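# Nest the final crate onto the stack of two

## Task

Set the one remaining crate onto the existing stack so that all three crates end up nested inside one another, and stay that way after the robot lets go.

## Robot and tools

Robot: two arms, left_arm and right_arm. right_arm ends in a five-fingered right hand; left_arm carries the mirror-image left hand. Base positions in the scene frame: left_arm (-0.041, +0.359, +0.013) m, quat_wxyz (+1.000, 0, 0, -0.011); right_arm (+0.036, -0.369, +0.015) m, quat_wxyz (+1.000, 0, 0, -0.004). A post is fixed to the floor behind the arms. Loose items may occasionally get a brief nudge from outside.

Frames: the scene frame has its origin at table height, halfway between the nominal bases, +z up, +x out across the table, left_arm on the +y side (not the image side). Hand poses, targets, velocities and wrist-camera poses are reported in each arm's own base frame; fixed cameras and the table use the scene frame. Pose offsets run along the arm's own base axes, and rotations pivot about the Hand target position.

Hand point: 0.15 m out from the wrist mount along the fingers, 0.05 m in front of the palm. Its +z runs along straight fingers, +y out of the palm, +x across the palm away from the thumb on the right hand (toward the thumb on the left hand). Straight fingers extend 0.06-0.07 m beyond the point along +z and sit 0.06 m behind it along -y. A wrist bracket on the little-finger side reaches 0.10 m across the palm and can strike things.

Row layout (used by both execute_actions and move): 28 numbers, each in [-1, 1], always for both arms. Order: left_arm dx, dy, dz, rx, ry, rz; left hand little, ring, middle, index, thumb_bend, thumb_turn, force_limit, speed; then the same 14 for right_arm. The six pose numbers are offsets, not poses: they count from that arm's Hand target at the start of the action or call, along its base axes; 1.0 equals 0.6 m or 180 degrees, and rx, ry, rz form a single rotation vector. Every row in one action counts from the same start, and a repeated offset moves further. All zeros asks nothing new of an arm. The eight hand numbers are absolute targets: fingers and thumb_bend +1 straight/open, -1 curled; thumb_turn +1 beside the palm, -1 opposed in front of it. force_limit maps -1..+1 to about 0..10 N at the fingertip (15 N for the two thumb motors). speed rises from nearly 0 at -1 to full at +0.48 and above (full travel 0.49 s). To leave a hand unchanged, resend the last eight numbers actually executed for it; if none yet, send its hand_measured six values plus hand_force_limit and hand_speed.

Tools:
- execute_actions(actions, cameras): actions is a list of actions, each a table of up to 15 rows, one per 1/30 s step; a short table repeats its last row to step 15. cameras: list of names, ["all"], or []; images come only if actions is empty or cameras requests them.
- move(target, speed, blend, blocking, cameras): target is one 28-number row or a list of up to 15 rows; every row's offsets count from the Hand targets at the call's start, not from the previous row. speed in m/s, 0.002 to 4.3, default 0.25 (turn rate twice that in rad/s), one value or one per target. blend in m rounds corners in a list; 0 stops at each. Whole move capped at 10 s. Paths are straight, do not avoid obstacles or the other arm, and lag or overshoot more when fast. blocking=false returns after about 0.5 s while motion continues. Result adds a move: line (done, off_target, moving, held, fault) and limits (paced = pose clipped, held = steps withheld).
- wait(seconds 0 to 3600), stop(cameras), zoom_image(camera, region [x0, y0, x1, y1] in pixels, at most 504 by 504), show_instructions(), finished_scene(scene 1, optional; cannot be undone).

Results: end_effector_position (m) and end_effector_quat_wxyz per arm in base frame; Hand target is your last command after the controller clips orientation to within 40 degrees of the measured one, and next offsets start from it. The hand often rests 1-3 cm (sometimes 5) short, mostly low; this is not contact. If it stays short, send the gap as an offset. hand_measured, hand_stopped_by (moving, target, force, stalled, fault) and hand_load_n (positive when pushed open) follow the hand-number order; a load near 0 after grasping means the grip is lost. Also given: joint torques, joint velocities, motor temperatures (MOTOR HOT at 85 °C, fault and arm drop at 100 °C).

Gripping: with thumb opposed, objects roughly 0.035-0.065 m thick, handles down to 0.025 m, light items up to 0.08 m between thumb tip and index pad. For a gentle grip close at speed -0.94 or lower. To grip harder, raise force_limit and send a target more closed than hand_measured; to loosen, send one more open.

Cameras: cam_head_left, cam_head_right, cam_high, cam_low (896x504), cam_left_wrist, cam_right_wrist (672x504).

Avoid: dropping a crate even slightly, releasing moving parts, slams or hard shoves, hitting the post or heavy items, the two hands or arms touching or squeezing each other, anything leaving the table, and long pushes at unreachable poses that overheat motors or overload fingers.

Each tool is called after "Emit:" by a JSON object that holds its "op" and its "data".

Reference images:

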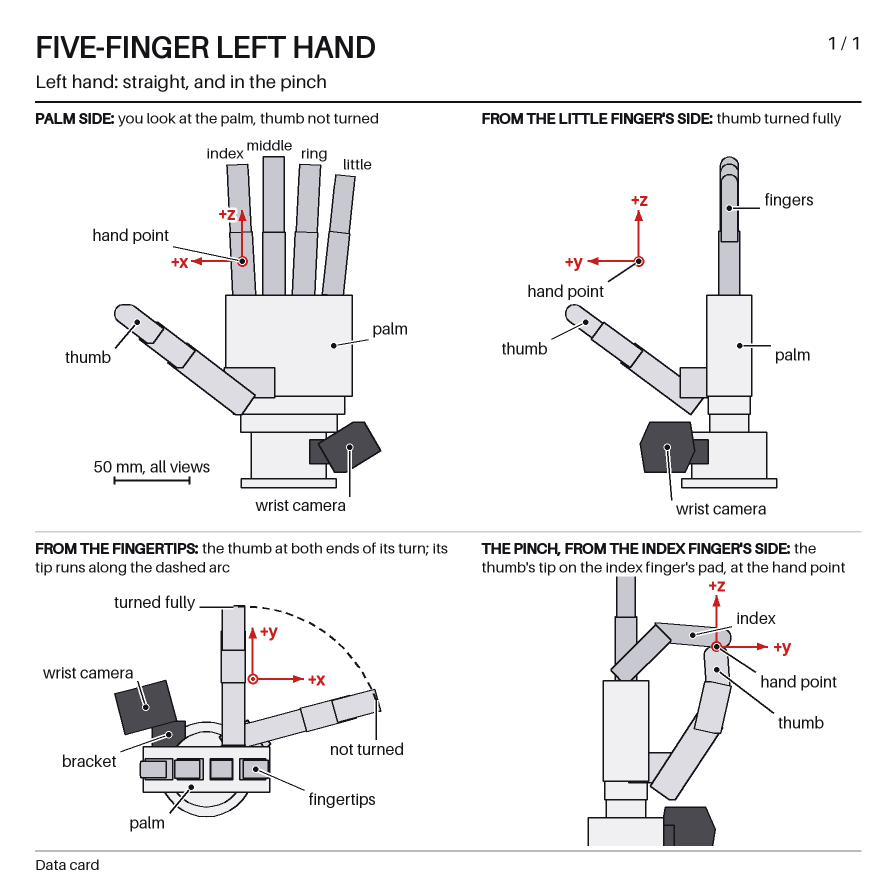

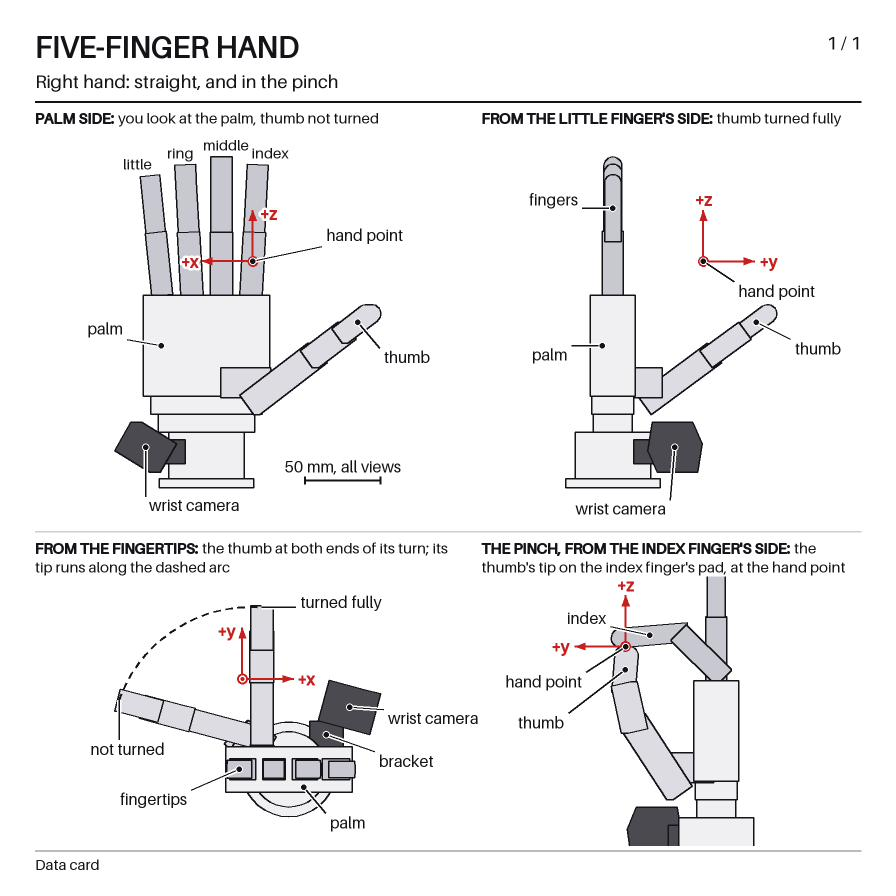

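## Session

Emit:
{"op": "execute_actions", "data": {"actions": []}}

Scene clock: 0.00 s.
left_arm: end_effector_position=(+0.5825, -0.4738, +0.2920) hand_measured=(+1.000, +1.000, +1.000, +1.000, +1.000, +1.000) hand_load_n=(+0.0, +0.0, +0.0, +0.0, +0.0, +0.0) hand_stopped_by=(target, target, target, target, target, target) hand_force_limit=0.00 hand_speed=-0.80 end_effector_quat_wxyz=(-0.075, -0.423, +0.711, -0.557) | right_arm: end_effector_position=(+0.4994, -0.1418, +0.0970) hand_measured=(+1.000, +1.000, +1.000, +1.000, +1.000, +1.000) hand_load_n=(+0.0, +0.0, +0.0, +0.0, +0.0, +0.0) hand_stopped_by=(target, target, target, target, target, target) hand_force_limit=0.00 hand_speed=-0.80 end_effector_quat_wxyz=(-0.137, +0.801, -0.572, +0.114)
Joint positions: left_arm=[-0.472 1.87 1.743 -0.349 0.639 -0.372] | right_arm=[-0.328 1.71 1.378 -0.936 -0.195 -0.629]
Joint velocities: within noise
Joint torques (N m): no reading
Motor temperatures (°C): left_arm=[30 25 24 27 25 23] | right_arm=[30 29 29 26 25 28]
Heat: left arm: hottest waist 30 °C; right arm: hottest waist 30 °C.
Hand target: left_arm +0.5866, -0.4758, +0.3043; -0.070, -0.416, +0.708, -0.566 | right_arm +0.5093, -0.1452, +0.1107; -0.142, +0.800, -0.569, +0.131

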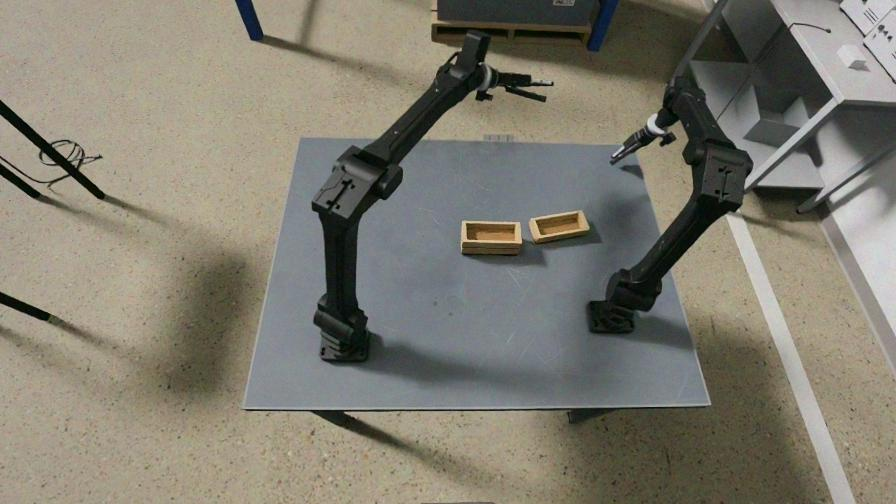

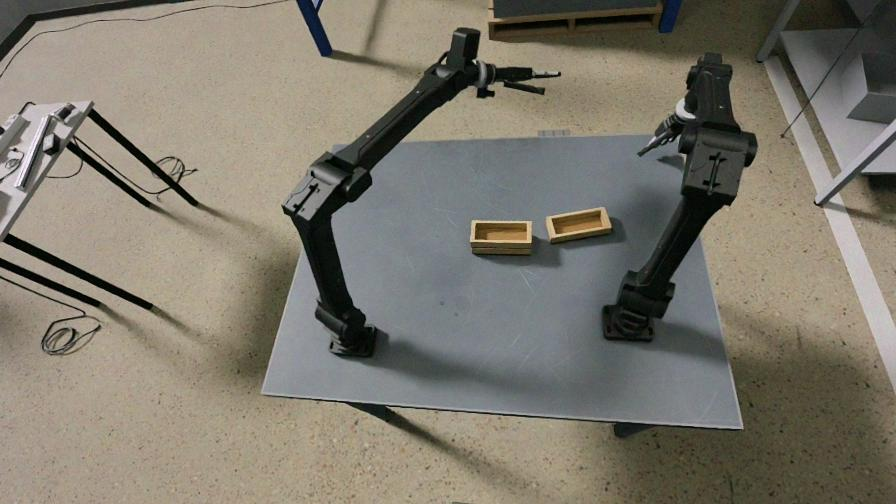

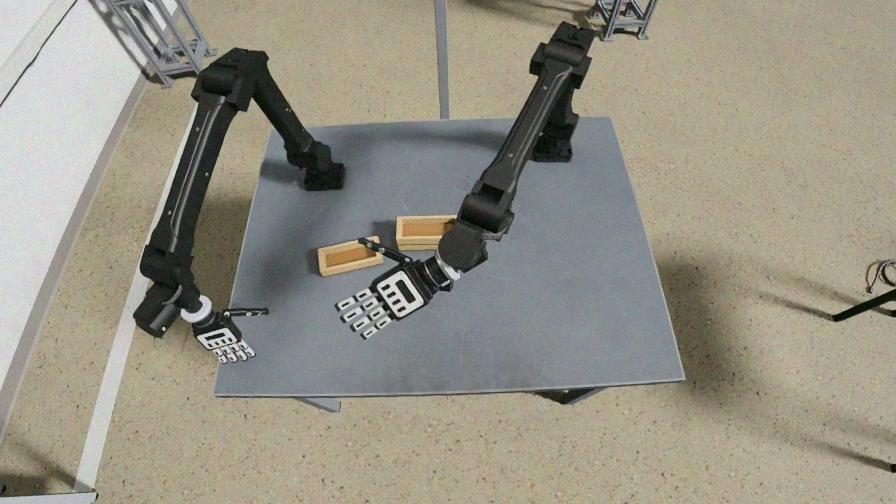

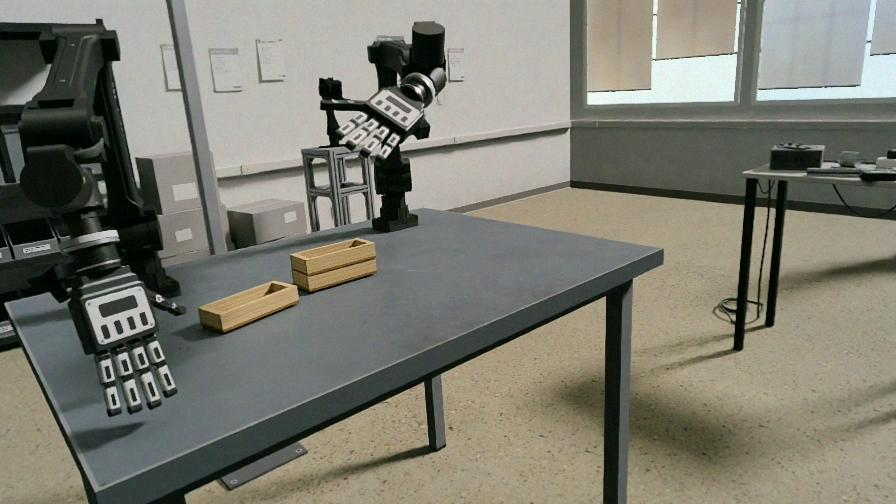

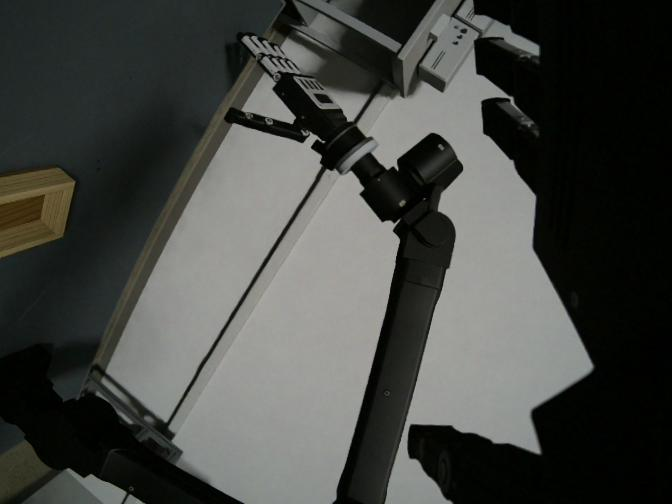

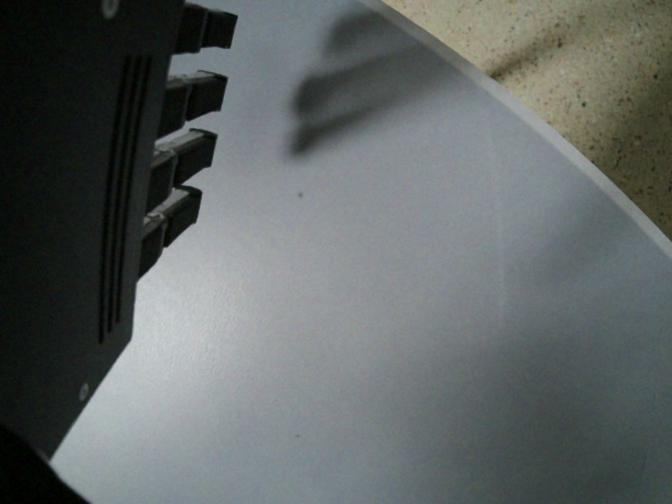

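Emit:
{"op": "zoom_image", "data": {"camera": "cam_head_left", "region": [430, 190, 630, 290]}}

Emit:
{"op": "zoom_image", "data": {"camera": "cam_low", "region": [180, 220, 400, 344]}}

Emit:
{"op": "zoom_image", "data": {"camera": "cam_high", "region": [290, 190, 490, 300]}}

Emit:
{"op": "zoom_image", "data": {"camera": "cam_head_right", "region": [440, 190, 640, 290]}}

Scaled by 2.520.

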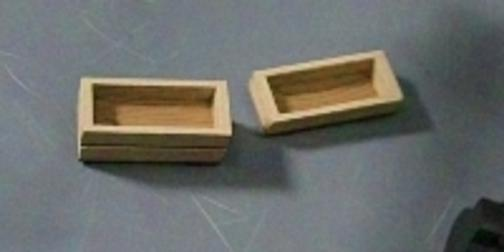

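Scaled by 2.291.

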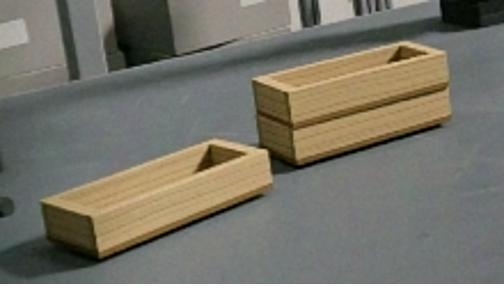

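Scaled by 2.520.

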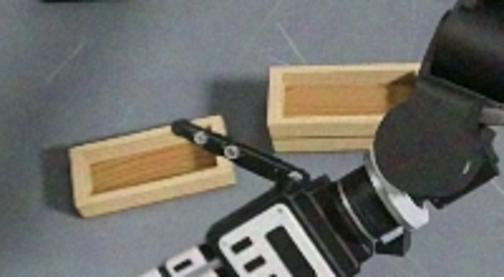

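Scaled by 2.520.

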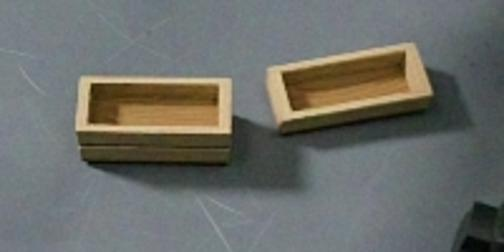

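Emit:
{"op": "zoom_image", "data": {"camera": "cam_low", "region": [190, 270, 310, 340]}}

Emit:
{"op": "zoom_image", "data": {"camera": "cam_low", "region": [280, 230, 390, 300]}}

Emit:
{"op": "zoom_image", "data": {"camera": "cam_head_left", "region": [450, 200, 540, 270]}}

Emit:
{"op": "zoom_image", "data": {"camera": "cam_head_left", "region": [520, 195, 610, 265]}}

Scaled by 4.200.

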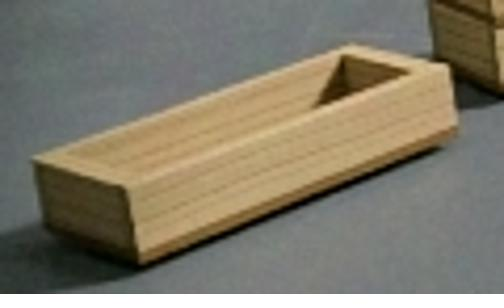

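Scaled by 4.582.

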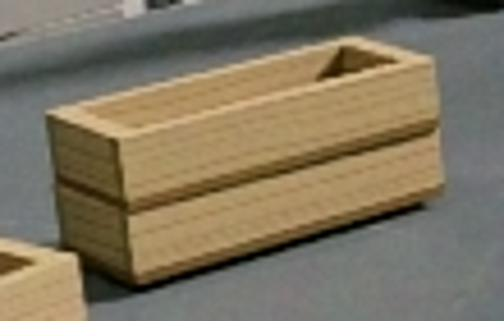

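Scaled by 5.600.

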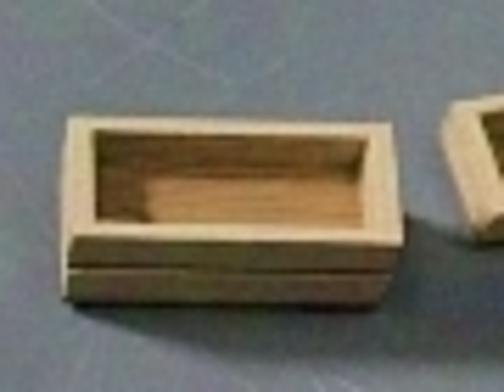

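Scaled by 5.600.

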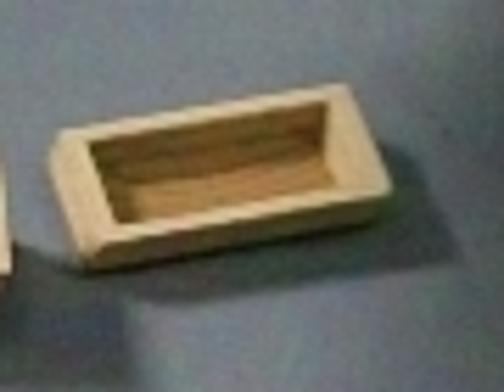

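Emit:
{"op": "move", "data": {"target": [[-0.228, 0.955, 0.05, 0, 0, 0.287, 1,1,1,1,1,1,0,-0.8, -0.0, 0.0, 0.149, 0.02, -0.05, 0, 0.6,0.6,0.6,0.6,1,-1,0,0],[-0.228, 0.955, 0.05, 0, 0, 0.287, 1,1,1,1,1,1,0,-0.8, -0.367, 0.44, 0.149, 0.0594, -0.159, -0.0287, 0.6,0.6,0.6,0.6,1,-1,0,0]], "speed": 0.25, "blend": 0.03, "cameras": ["all"]}}

Scene clock: 14.67 s.
left_arm: end_effector_position=(+0.4513, +0.0950, +0.3287) hand_measured=(+1.000, +1.000, +1.000, +1.000, +1.000, +1.000) hand_load_n=(+0.0, +0.0, +0.0, +0.0, +0.0, -0.5) hand_stopped_by=(target, target, target, target, target, target) hand_force_limit=0.00 hand_speed=-0.80 end_effector_quat_wxyz=(-0.178, +0.687, -0.452, +0.541) | right_arm: end_effector_position=(+0.2867, +0.1119, +0.1941) hand_measured=(+0.600, +0.600, +0.600, +0.600, +1.000, -1.000) hand_load_n=(-0.5, -0.5, +0.0, +0.0, +0.0, +0.0) hand_stopped_by=(target, target, target, target, target, target) hand_force_limit=0.00 hand_speed=0.00 end_effector_quat_wxyz=(-0.334, +0.703, -0.563, +0.277)
Joint positions: left_arm=[0.586 1.118 1.012 -0.412 0.78 -0.289] | right_arm=[0.321 0.612 0.626 -0.69 0.091 0.057]
Joint torques (N m): left_arm=[1.49 -10.52 10.37 1.35 0.45 0.26] | right_arm=[2.37 1.79 10.4 1.7 0.19 0.19]
Heat: left arm: hottest waist 30 °C; right arm: hottest elbow 32 °C.
Hand target: left_arm +0.4498, +0.0971, +0.3343; -0.184, +0.683, -0.457, +0.540 | right_arm +0.2892, +0.1189, +0.2002; -0.345, +0.700, -0.561, +0.277
Off the commanded pose: left_arm 0.006 m, 1 deg | right_arm 0.009 m, 1 deg.
move: done
cam_left_wrist: T_world_to_cam=[[0.43313, 0.30373, 0.84862, -0.50271], [-0.58108, -0.62564, 0.5205, 0.14226], [0.68902, -0.71856, -0.09449, -0.09905]] pos_world=[0.36865, 0.17052, 0.3432]
cam_right_wrist: T_world_to_cam=[[-0.52185, -0.39758, -0.75472, 0.33977], [-0.6667, 0.74203, 0.07009, 0.10871], [0.53215, 0.53975, -0.65229, 0.02788]] pos_world=[0.23495, 0.03938, 0.26699]

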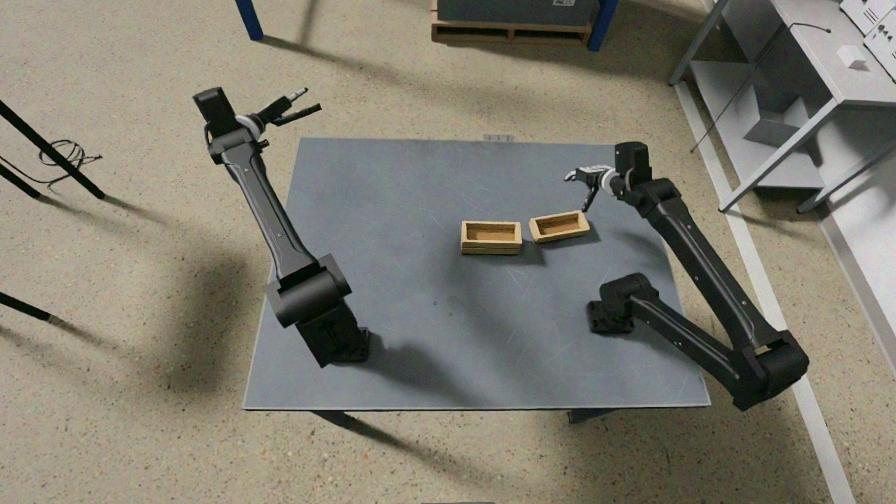

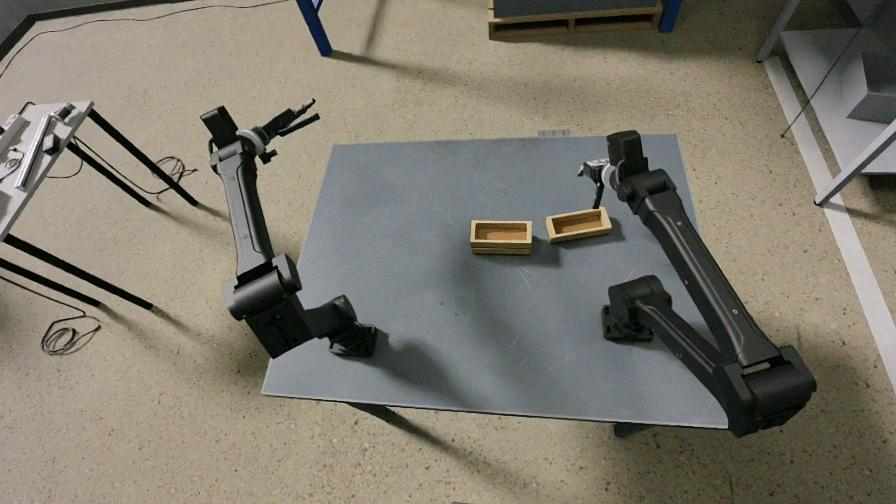

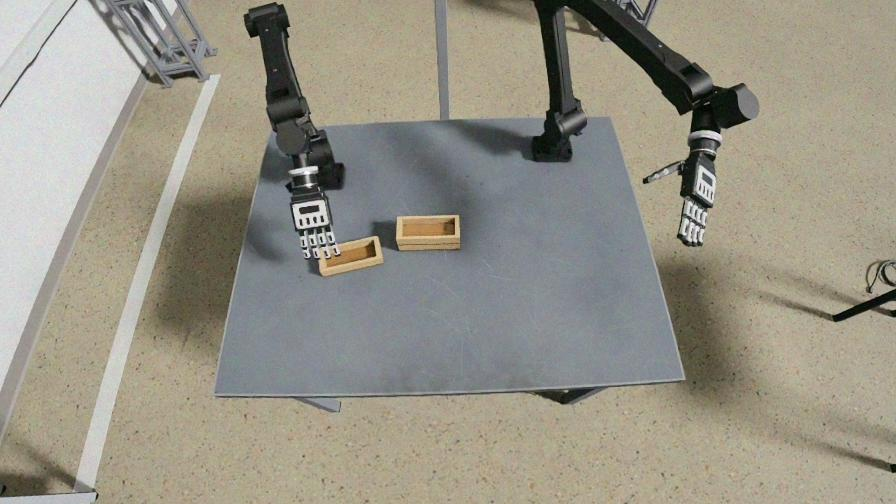

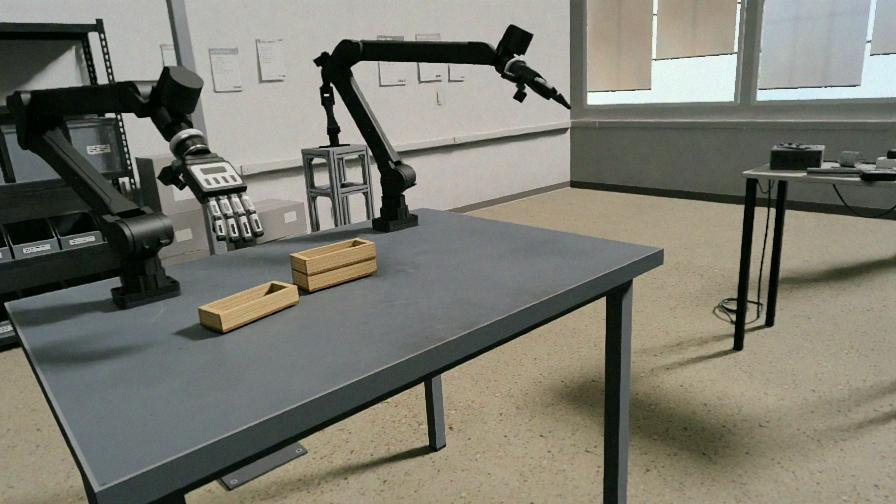

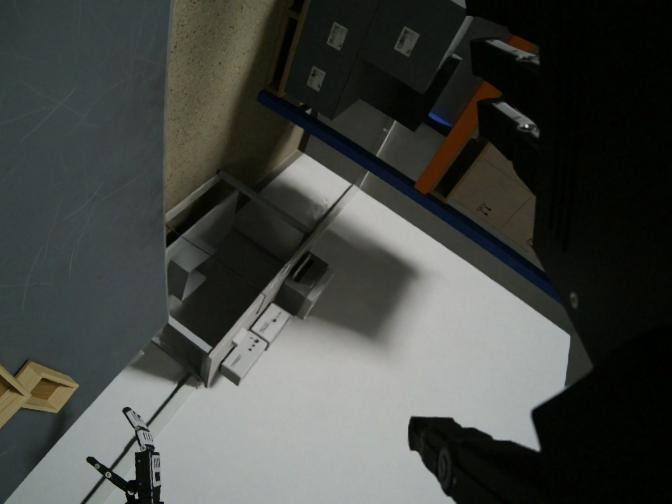

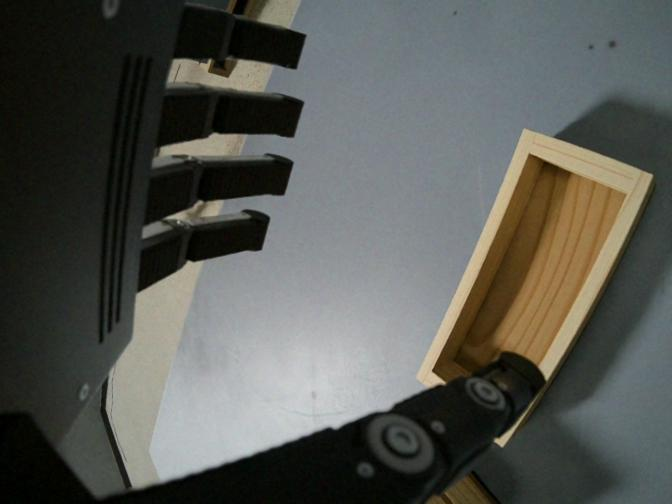

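Emit:
{"op": "zoom_image", "data": {"camera": "cam_head_left", "region": [520, 140, 660, 250]}}

Emit:
{"op": "zoom_image", "data": {"camera": "cam_head_right", "region": [530, 130, 670, 250]}}

Emit:
{"op": "zoom_image", "data": {"camera": "cam_low", "region": [150, 120, 330, 340]}}

Emit:
{"op": "zoom_image", "data": {"camera": "cam_high", "region": [270, 160, 400, 290]}}

Scaled by 3.600.

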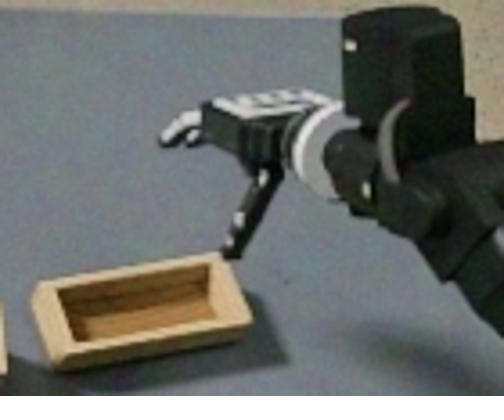

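Scaled by 3.600.

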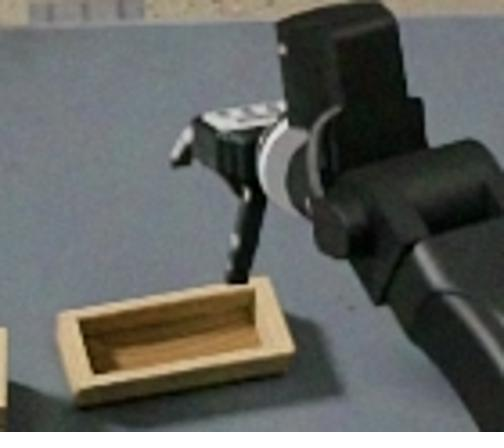

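Scaled by 2.291.

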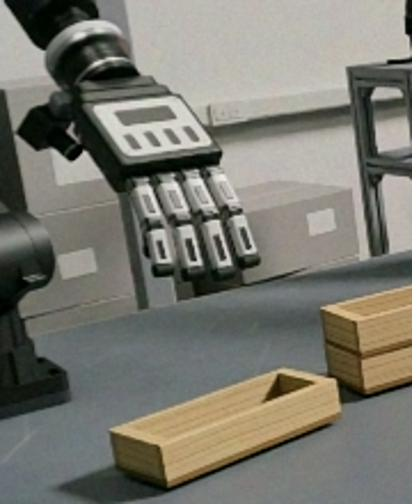

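Scaled by 3.877.

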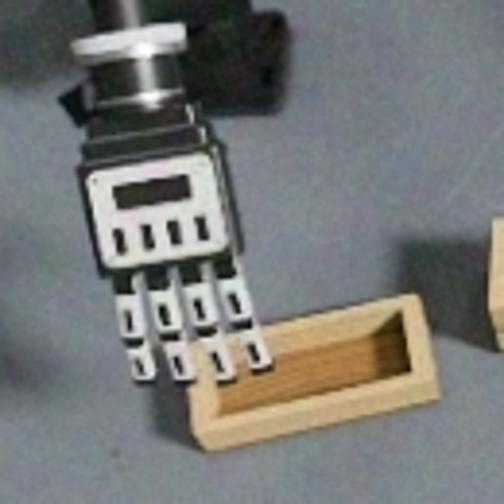

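Emit:
{"op": "move", "data": {"target": [0,0,0,0,0,0, 1,1,1,1,1,1,0,-0.8, -0.0095, 0.0285, -0.187, 0,0,0, 0.6,0.6,0.6,0.6,1,-1,0,0], "speed": 0.15, "cameras": ["all"]}}

Emit:
{"op": "zoom_image", "data": {"camera": "cam_low", "region": [180, 190, 330, 340]}}

Emit:
{"op": "zoom_image", "data": {"camera": "cam_head_left", "region": [520, 150, 640, 260]}}

Emit:
{"op": "zoom_image", "data": {"camera": "cam_head_right", "region": [540, 140, 660, 250]}}

Scene clock: 22.00 s.
left_arm: end_effector_position=(+0.4513, +0.0950, +0.3287) hand_measured=(+1.000, +1.000, +1.000, +1.000, +1.000, +1.000) hand_load_n=(+0.0, -0.5, +0.0, +0.0, +0.0, -0.5) hand_stopped_by=(target, target, target, target, target, target) hand_force_limit=0.00 hand_speed=-0.80 end_effector_quat_wxyz=(-0.178, +0.687, -0.452, +0.541) | right_arm: end_effector_position=(+0.2792, +0.1279, +0.0824) hand_measured=(+0.600, +0.600, +0.600, +0.600, +1.000, -1.000) hand_load_n=(+0.0, +0.0, +0.0, +0.0, +0.0, +0.5) hand_stopped_by=(target, target, target, target, target, target) hand_force_limit=0.00 hand_speed=0.00 end_effector_quat_wxyz=(-0.333, +0.704, -0.563, +0.277)
Joint positions: left_arm=[0.586 1.118 1.012 -0.412 0.78 -0.289] | right_arm=[0.414 0.684 0.352 -0.354 0.165 0.115]
Joint torques (N m): left_arm=[0.85 -10.4 10.44 1.4 0.44 0.27] | right_arm=[2.37 1.96 9.92 1.88 0.25 0.19]
Heat: left arm: hottest waist 30 °C; right arm: hottest elbow 33 °C.
Hand target: left_arm +0.4498, +0.0971, +0.3343; -0.184, +0.683, -0.457, +0.540 | right_arm +0.2835, +0.1360, +0.0881; -0.345, +0.700, -0.561, +0.277
Off the commanded pose: left_arm 0.006 m, 1 deg | right_arm 0.011 m, 1 deg.
move: off_target (right_arm)
cam_left_wrist: T_world_to_cam=[[0.43313, 0.30373, 0.84862, -0.50271], [-0.58108, -0.62564, 0.5205, 0.14226], [0.68902, -0.71856, -0.09449, -0.09905]] pos_world=[0.36865, 0.17052, 0.3432]
cam_right_wrist: T_world_to_cam=[[-0.52262, -0.3991, -0.75338, 0.25821], [-0.66658, 0.74222, 0.06922, 0.09974], [0.53155, 0.53836, -0.65393, -0.04914]] pos_world=[0.22755, 0.05547, 0.1555]

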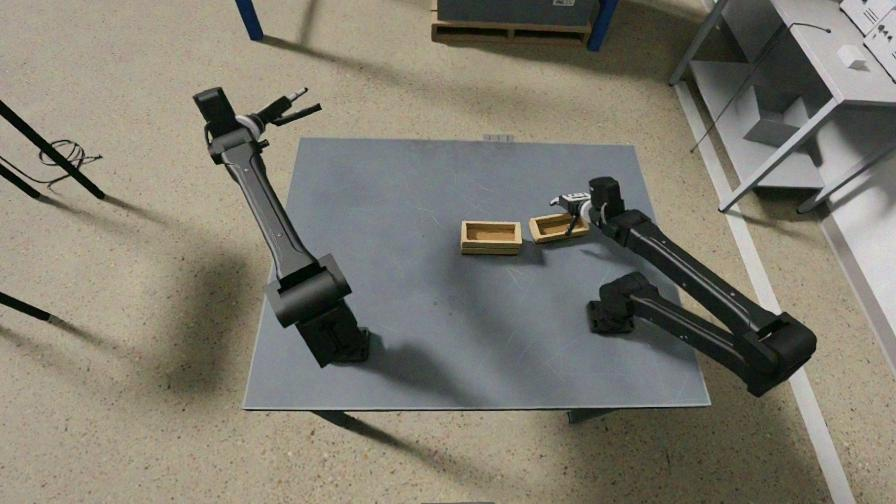

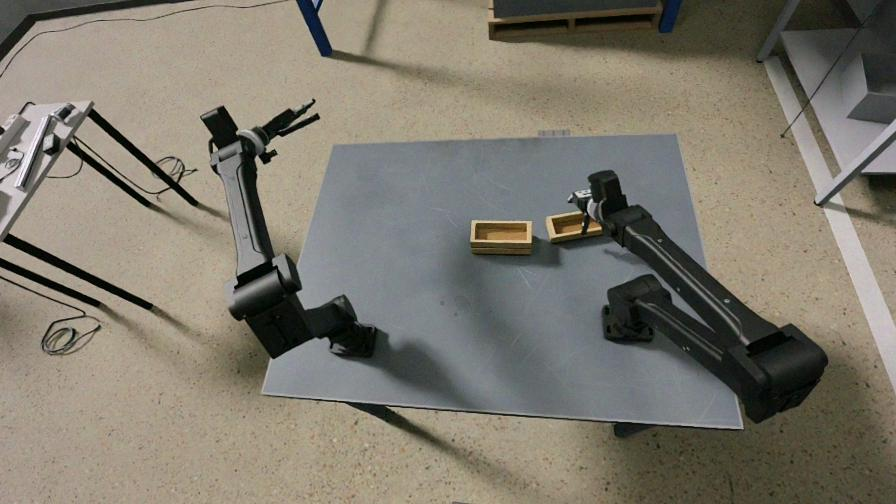

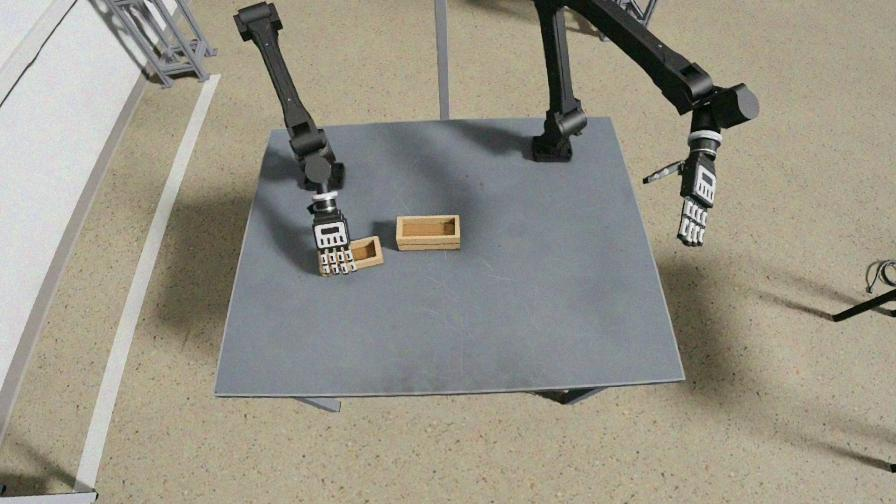

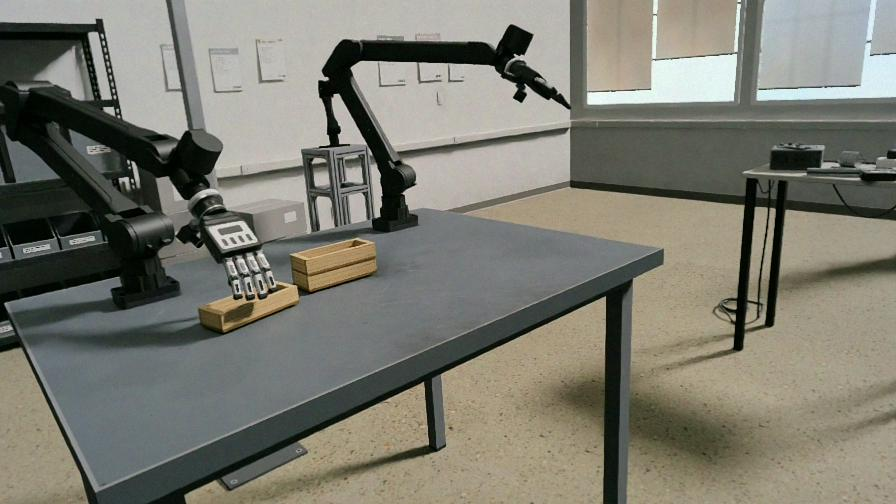

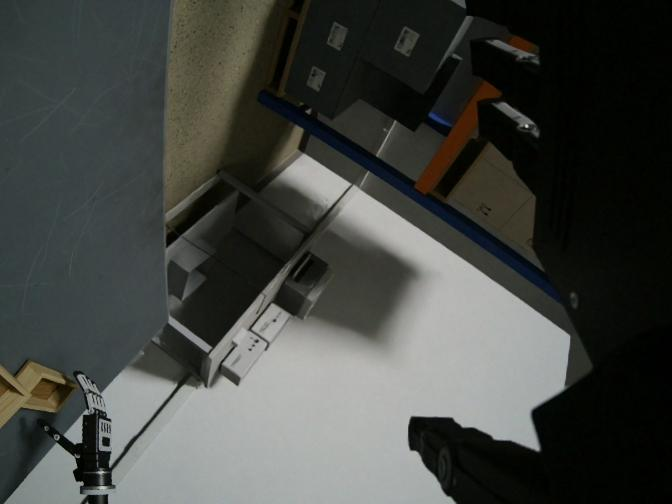

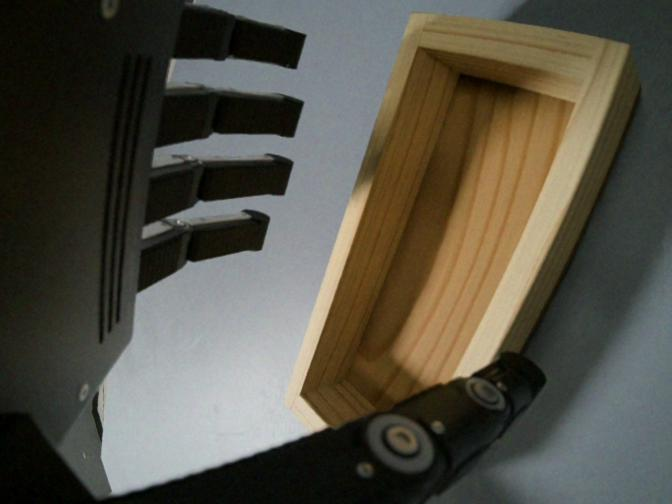

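Scaled by 3.360.

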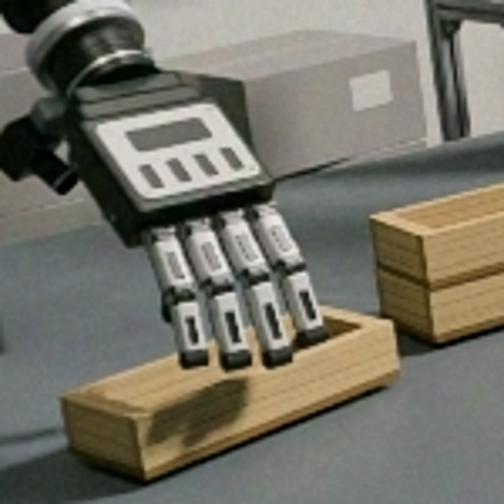

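Scaled by 4.200.

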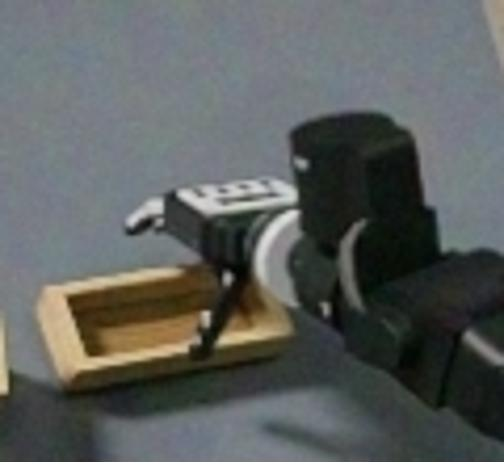

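Scaled by 4.200.

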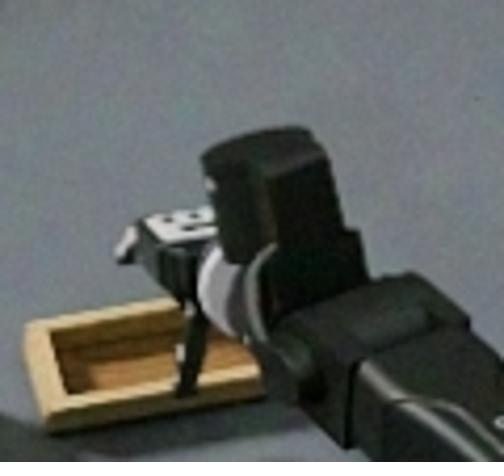

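Emit:
{"op": "move", "data": {"target": [0,0,0,0,0,0, 1,1,1,1,1,1,0,-0.8, 0, 0.015, -0.0417, 0,0,0, 0.6,0.6,0.6,0.6,1,-1,0,0], "speed": 0.1, "cameras": ["cam_low","cam_high","cam_head_left","cam_head_right","cam_right_wrist"]}}

Emit:
{"op": "zoom_image", "data": {"camera": "cam_low", "region": [190, 220, 310, 340]}}

Emit:
{"op": "zoom_image", "data": {"camera": "cam_head_left", "region": [520, 170, 620, 260]}}

Emit:
{"op": "zoom_image", "data": {"camera": "cam_head_right", "region": [540, 170, 640, 260]}}

Emit:
{"op": "zoom_image", "data": {"camera": "cam_high", "region": [290, 190, 400, 290]}}

Scene clock: 25.67 s.
left_arm: end_effector_position=(+0.4513, +0.0950, +0.3287) hand_measured=(+1.000, +1.000, +1.000, +1.000, +1.000, +1.000) hand_load_n=(+0.0, +0.0, +0.0, -0.5, +0.0, +0.0) hand_stopped_by=(target, target, target, target, target, target) hand_force_limit=0.00 hand_speed=-0.80 end_effector_quat_wxyz=(-0.178, +0.687, -0.452, +0.541) | right_arm: end_effector_position=(+0.2794, +0.1366, +0.0577) hand_measured=(+0.600, +0.600, +0.600, +0.600, +1.000, -1.000) hand_load_n=(+0.0, +0.0, +0.0, +0.0, +0.0, -0.5) hand_stopped_by=(target, target, target, target, target, target) hand_force_limit=0.00 hand_speed=0.00 end_effector_quat_wxyz=(-0.333, +0.704, -0.563, +0.277)
Joint positions: left_arm=[0.586 1.118 1.012 -0.412 0.78 -0.289] | right_arm=[0.456 0.754 0.305 -0.242 0.198 0.141]
Joint torques (N m): left_arm=[1.61 -10.52 10.41 1.43 0.43 0.28] | right_arm=[2.37 1.85 9.5 1.92 0.27 0.19]
Motor temperatures (°C): left_arm=[30 26 28 27 25 23] | right_arm=[30 29 34 26 25 28]
Heat: left arm: hottest waist 30 °C; right arm: hottest elbow 34 °C.
Hand target: left_arm +0.4498, +0.0971, +0.3343; -0.184, +0.683, -0.457, +0.540 | right_arm +0.2835, +0.1450, +0.0630; -0.345, +0.700, -0.561, +0.277
Off the commanded pose: left_arm 0.006 m, 1 deg | right_arm 0.011 m, 1 deg.
move: off_target (right_arm)
cam_right_wrist: T_world_to_cam=[[-0.5223, -0.3996, -0.75334, 0.24317], [-0.66651, 0.74236, 0.06832, 0.09515], [0.53195, 0.53779, -0.65407, -0.07017]] pos_world=[0.22775, 0.06427, 0.1308]
Images, in order (width x height): cam_head_left 896x504, cam_head_right 896x504, cam_high 896x504, cam_low 896x504, cam_right_wrist 672x504.

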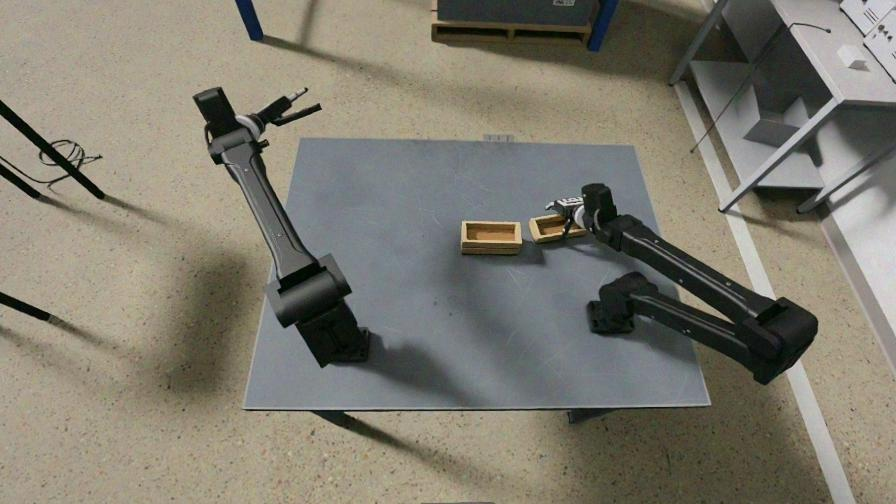

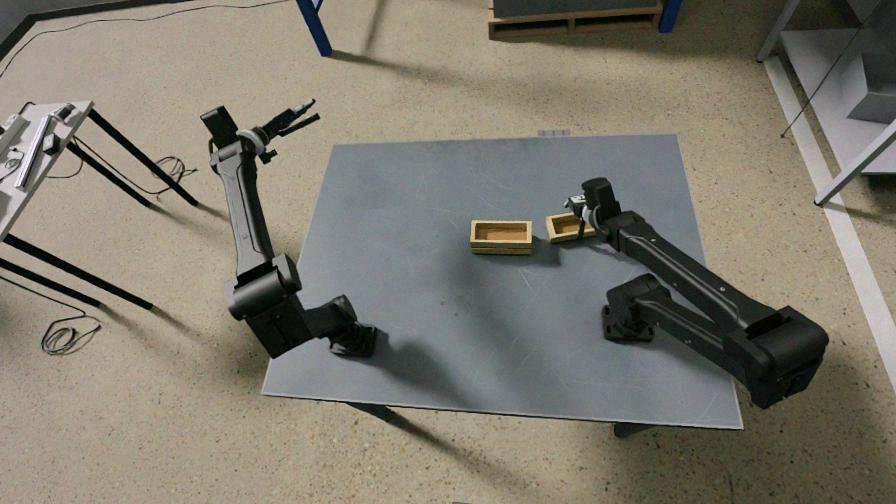

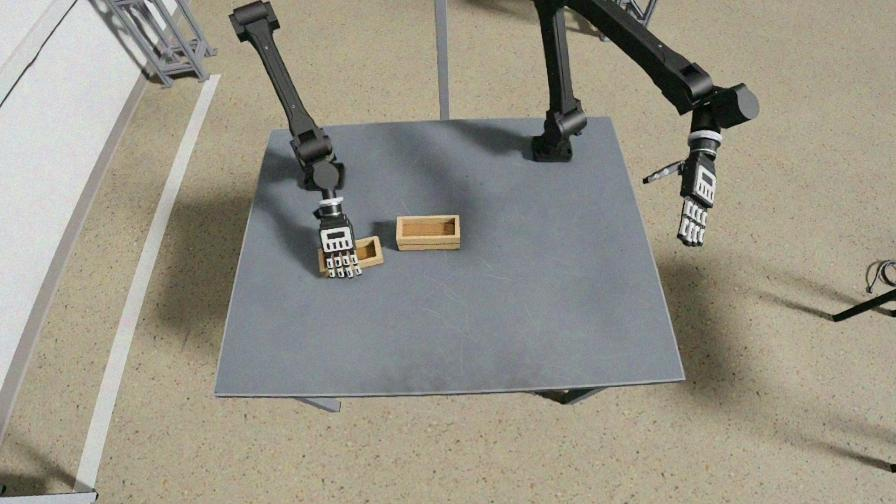

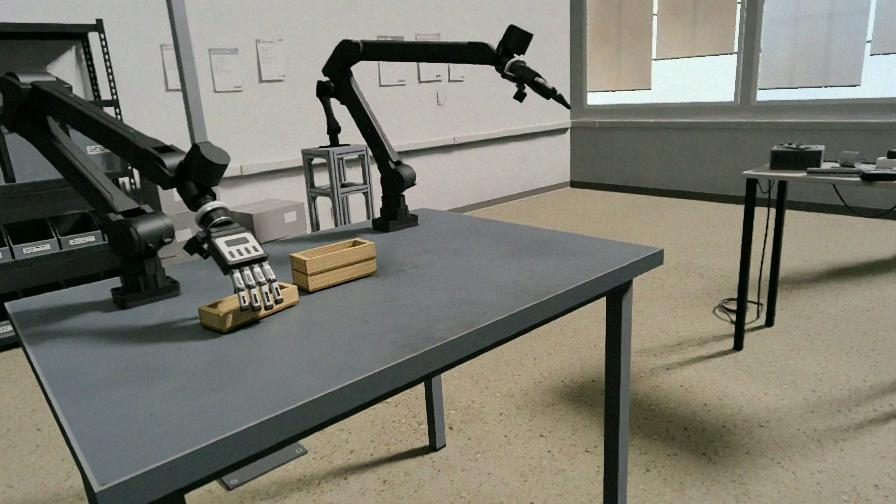

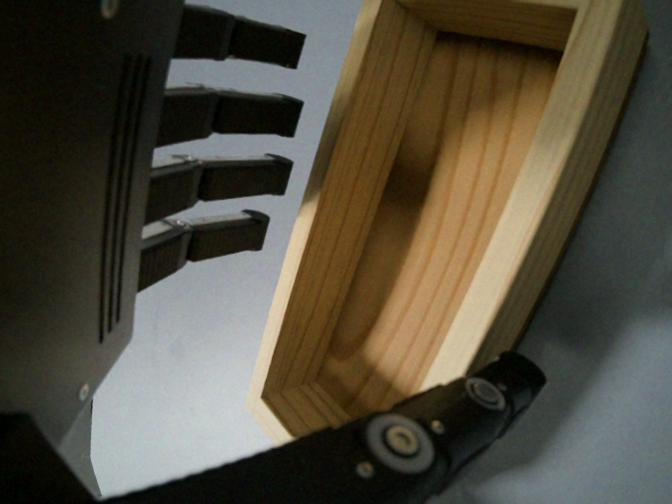

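Scaled by 4.200.

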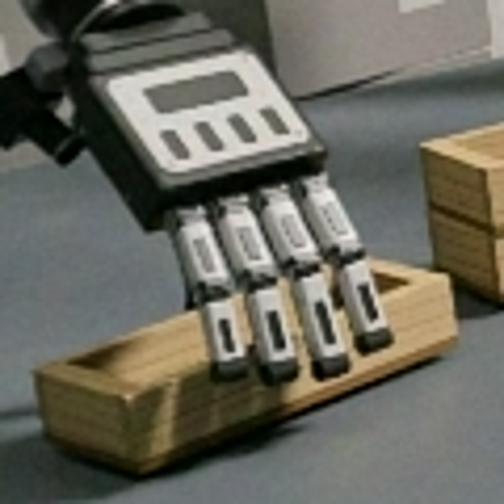

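Scaled by 5.040.

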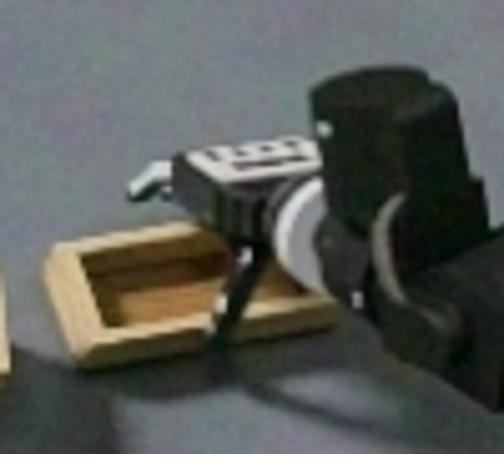

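Scaled by 5.040.

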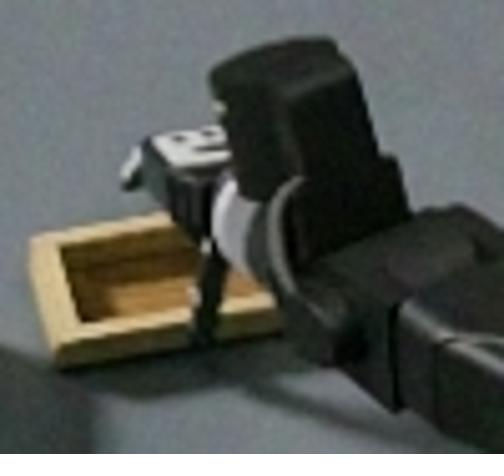

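Scaled by 4.582.

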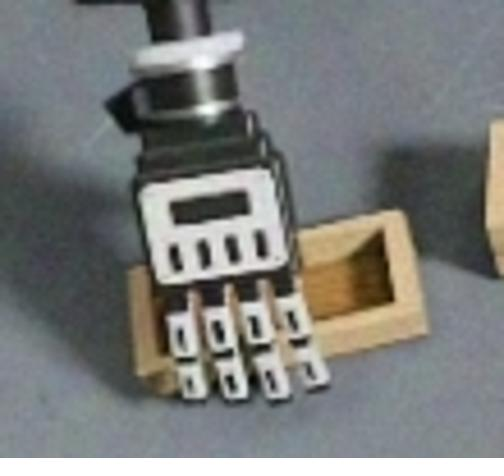

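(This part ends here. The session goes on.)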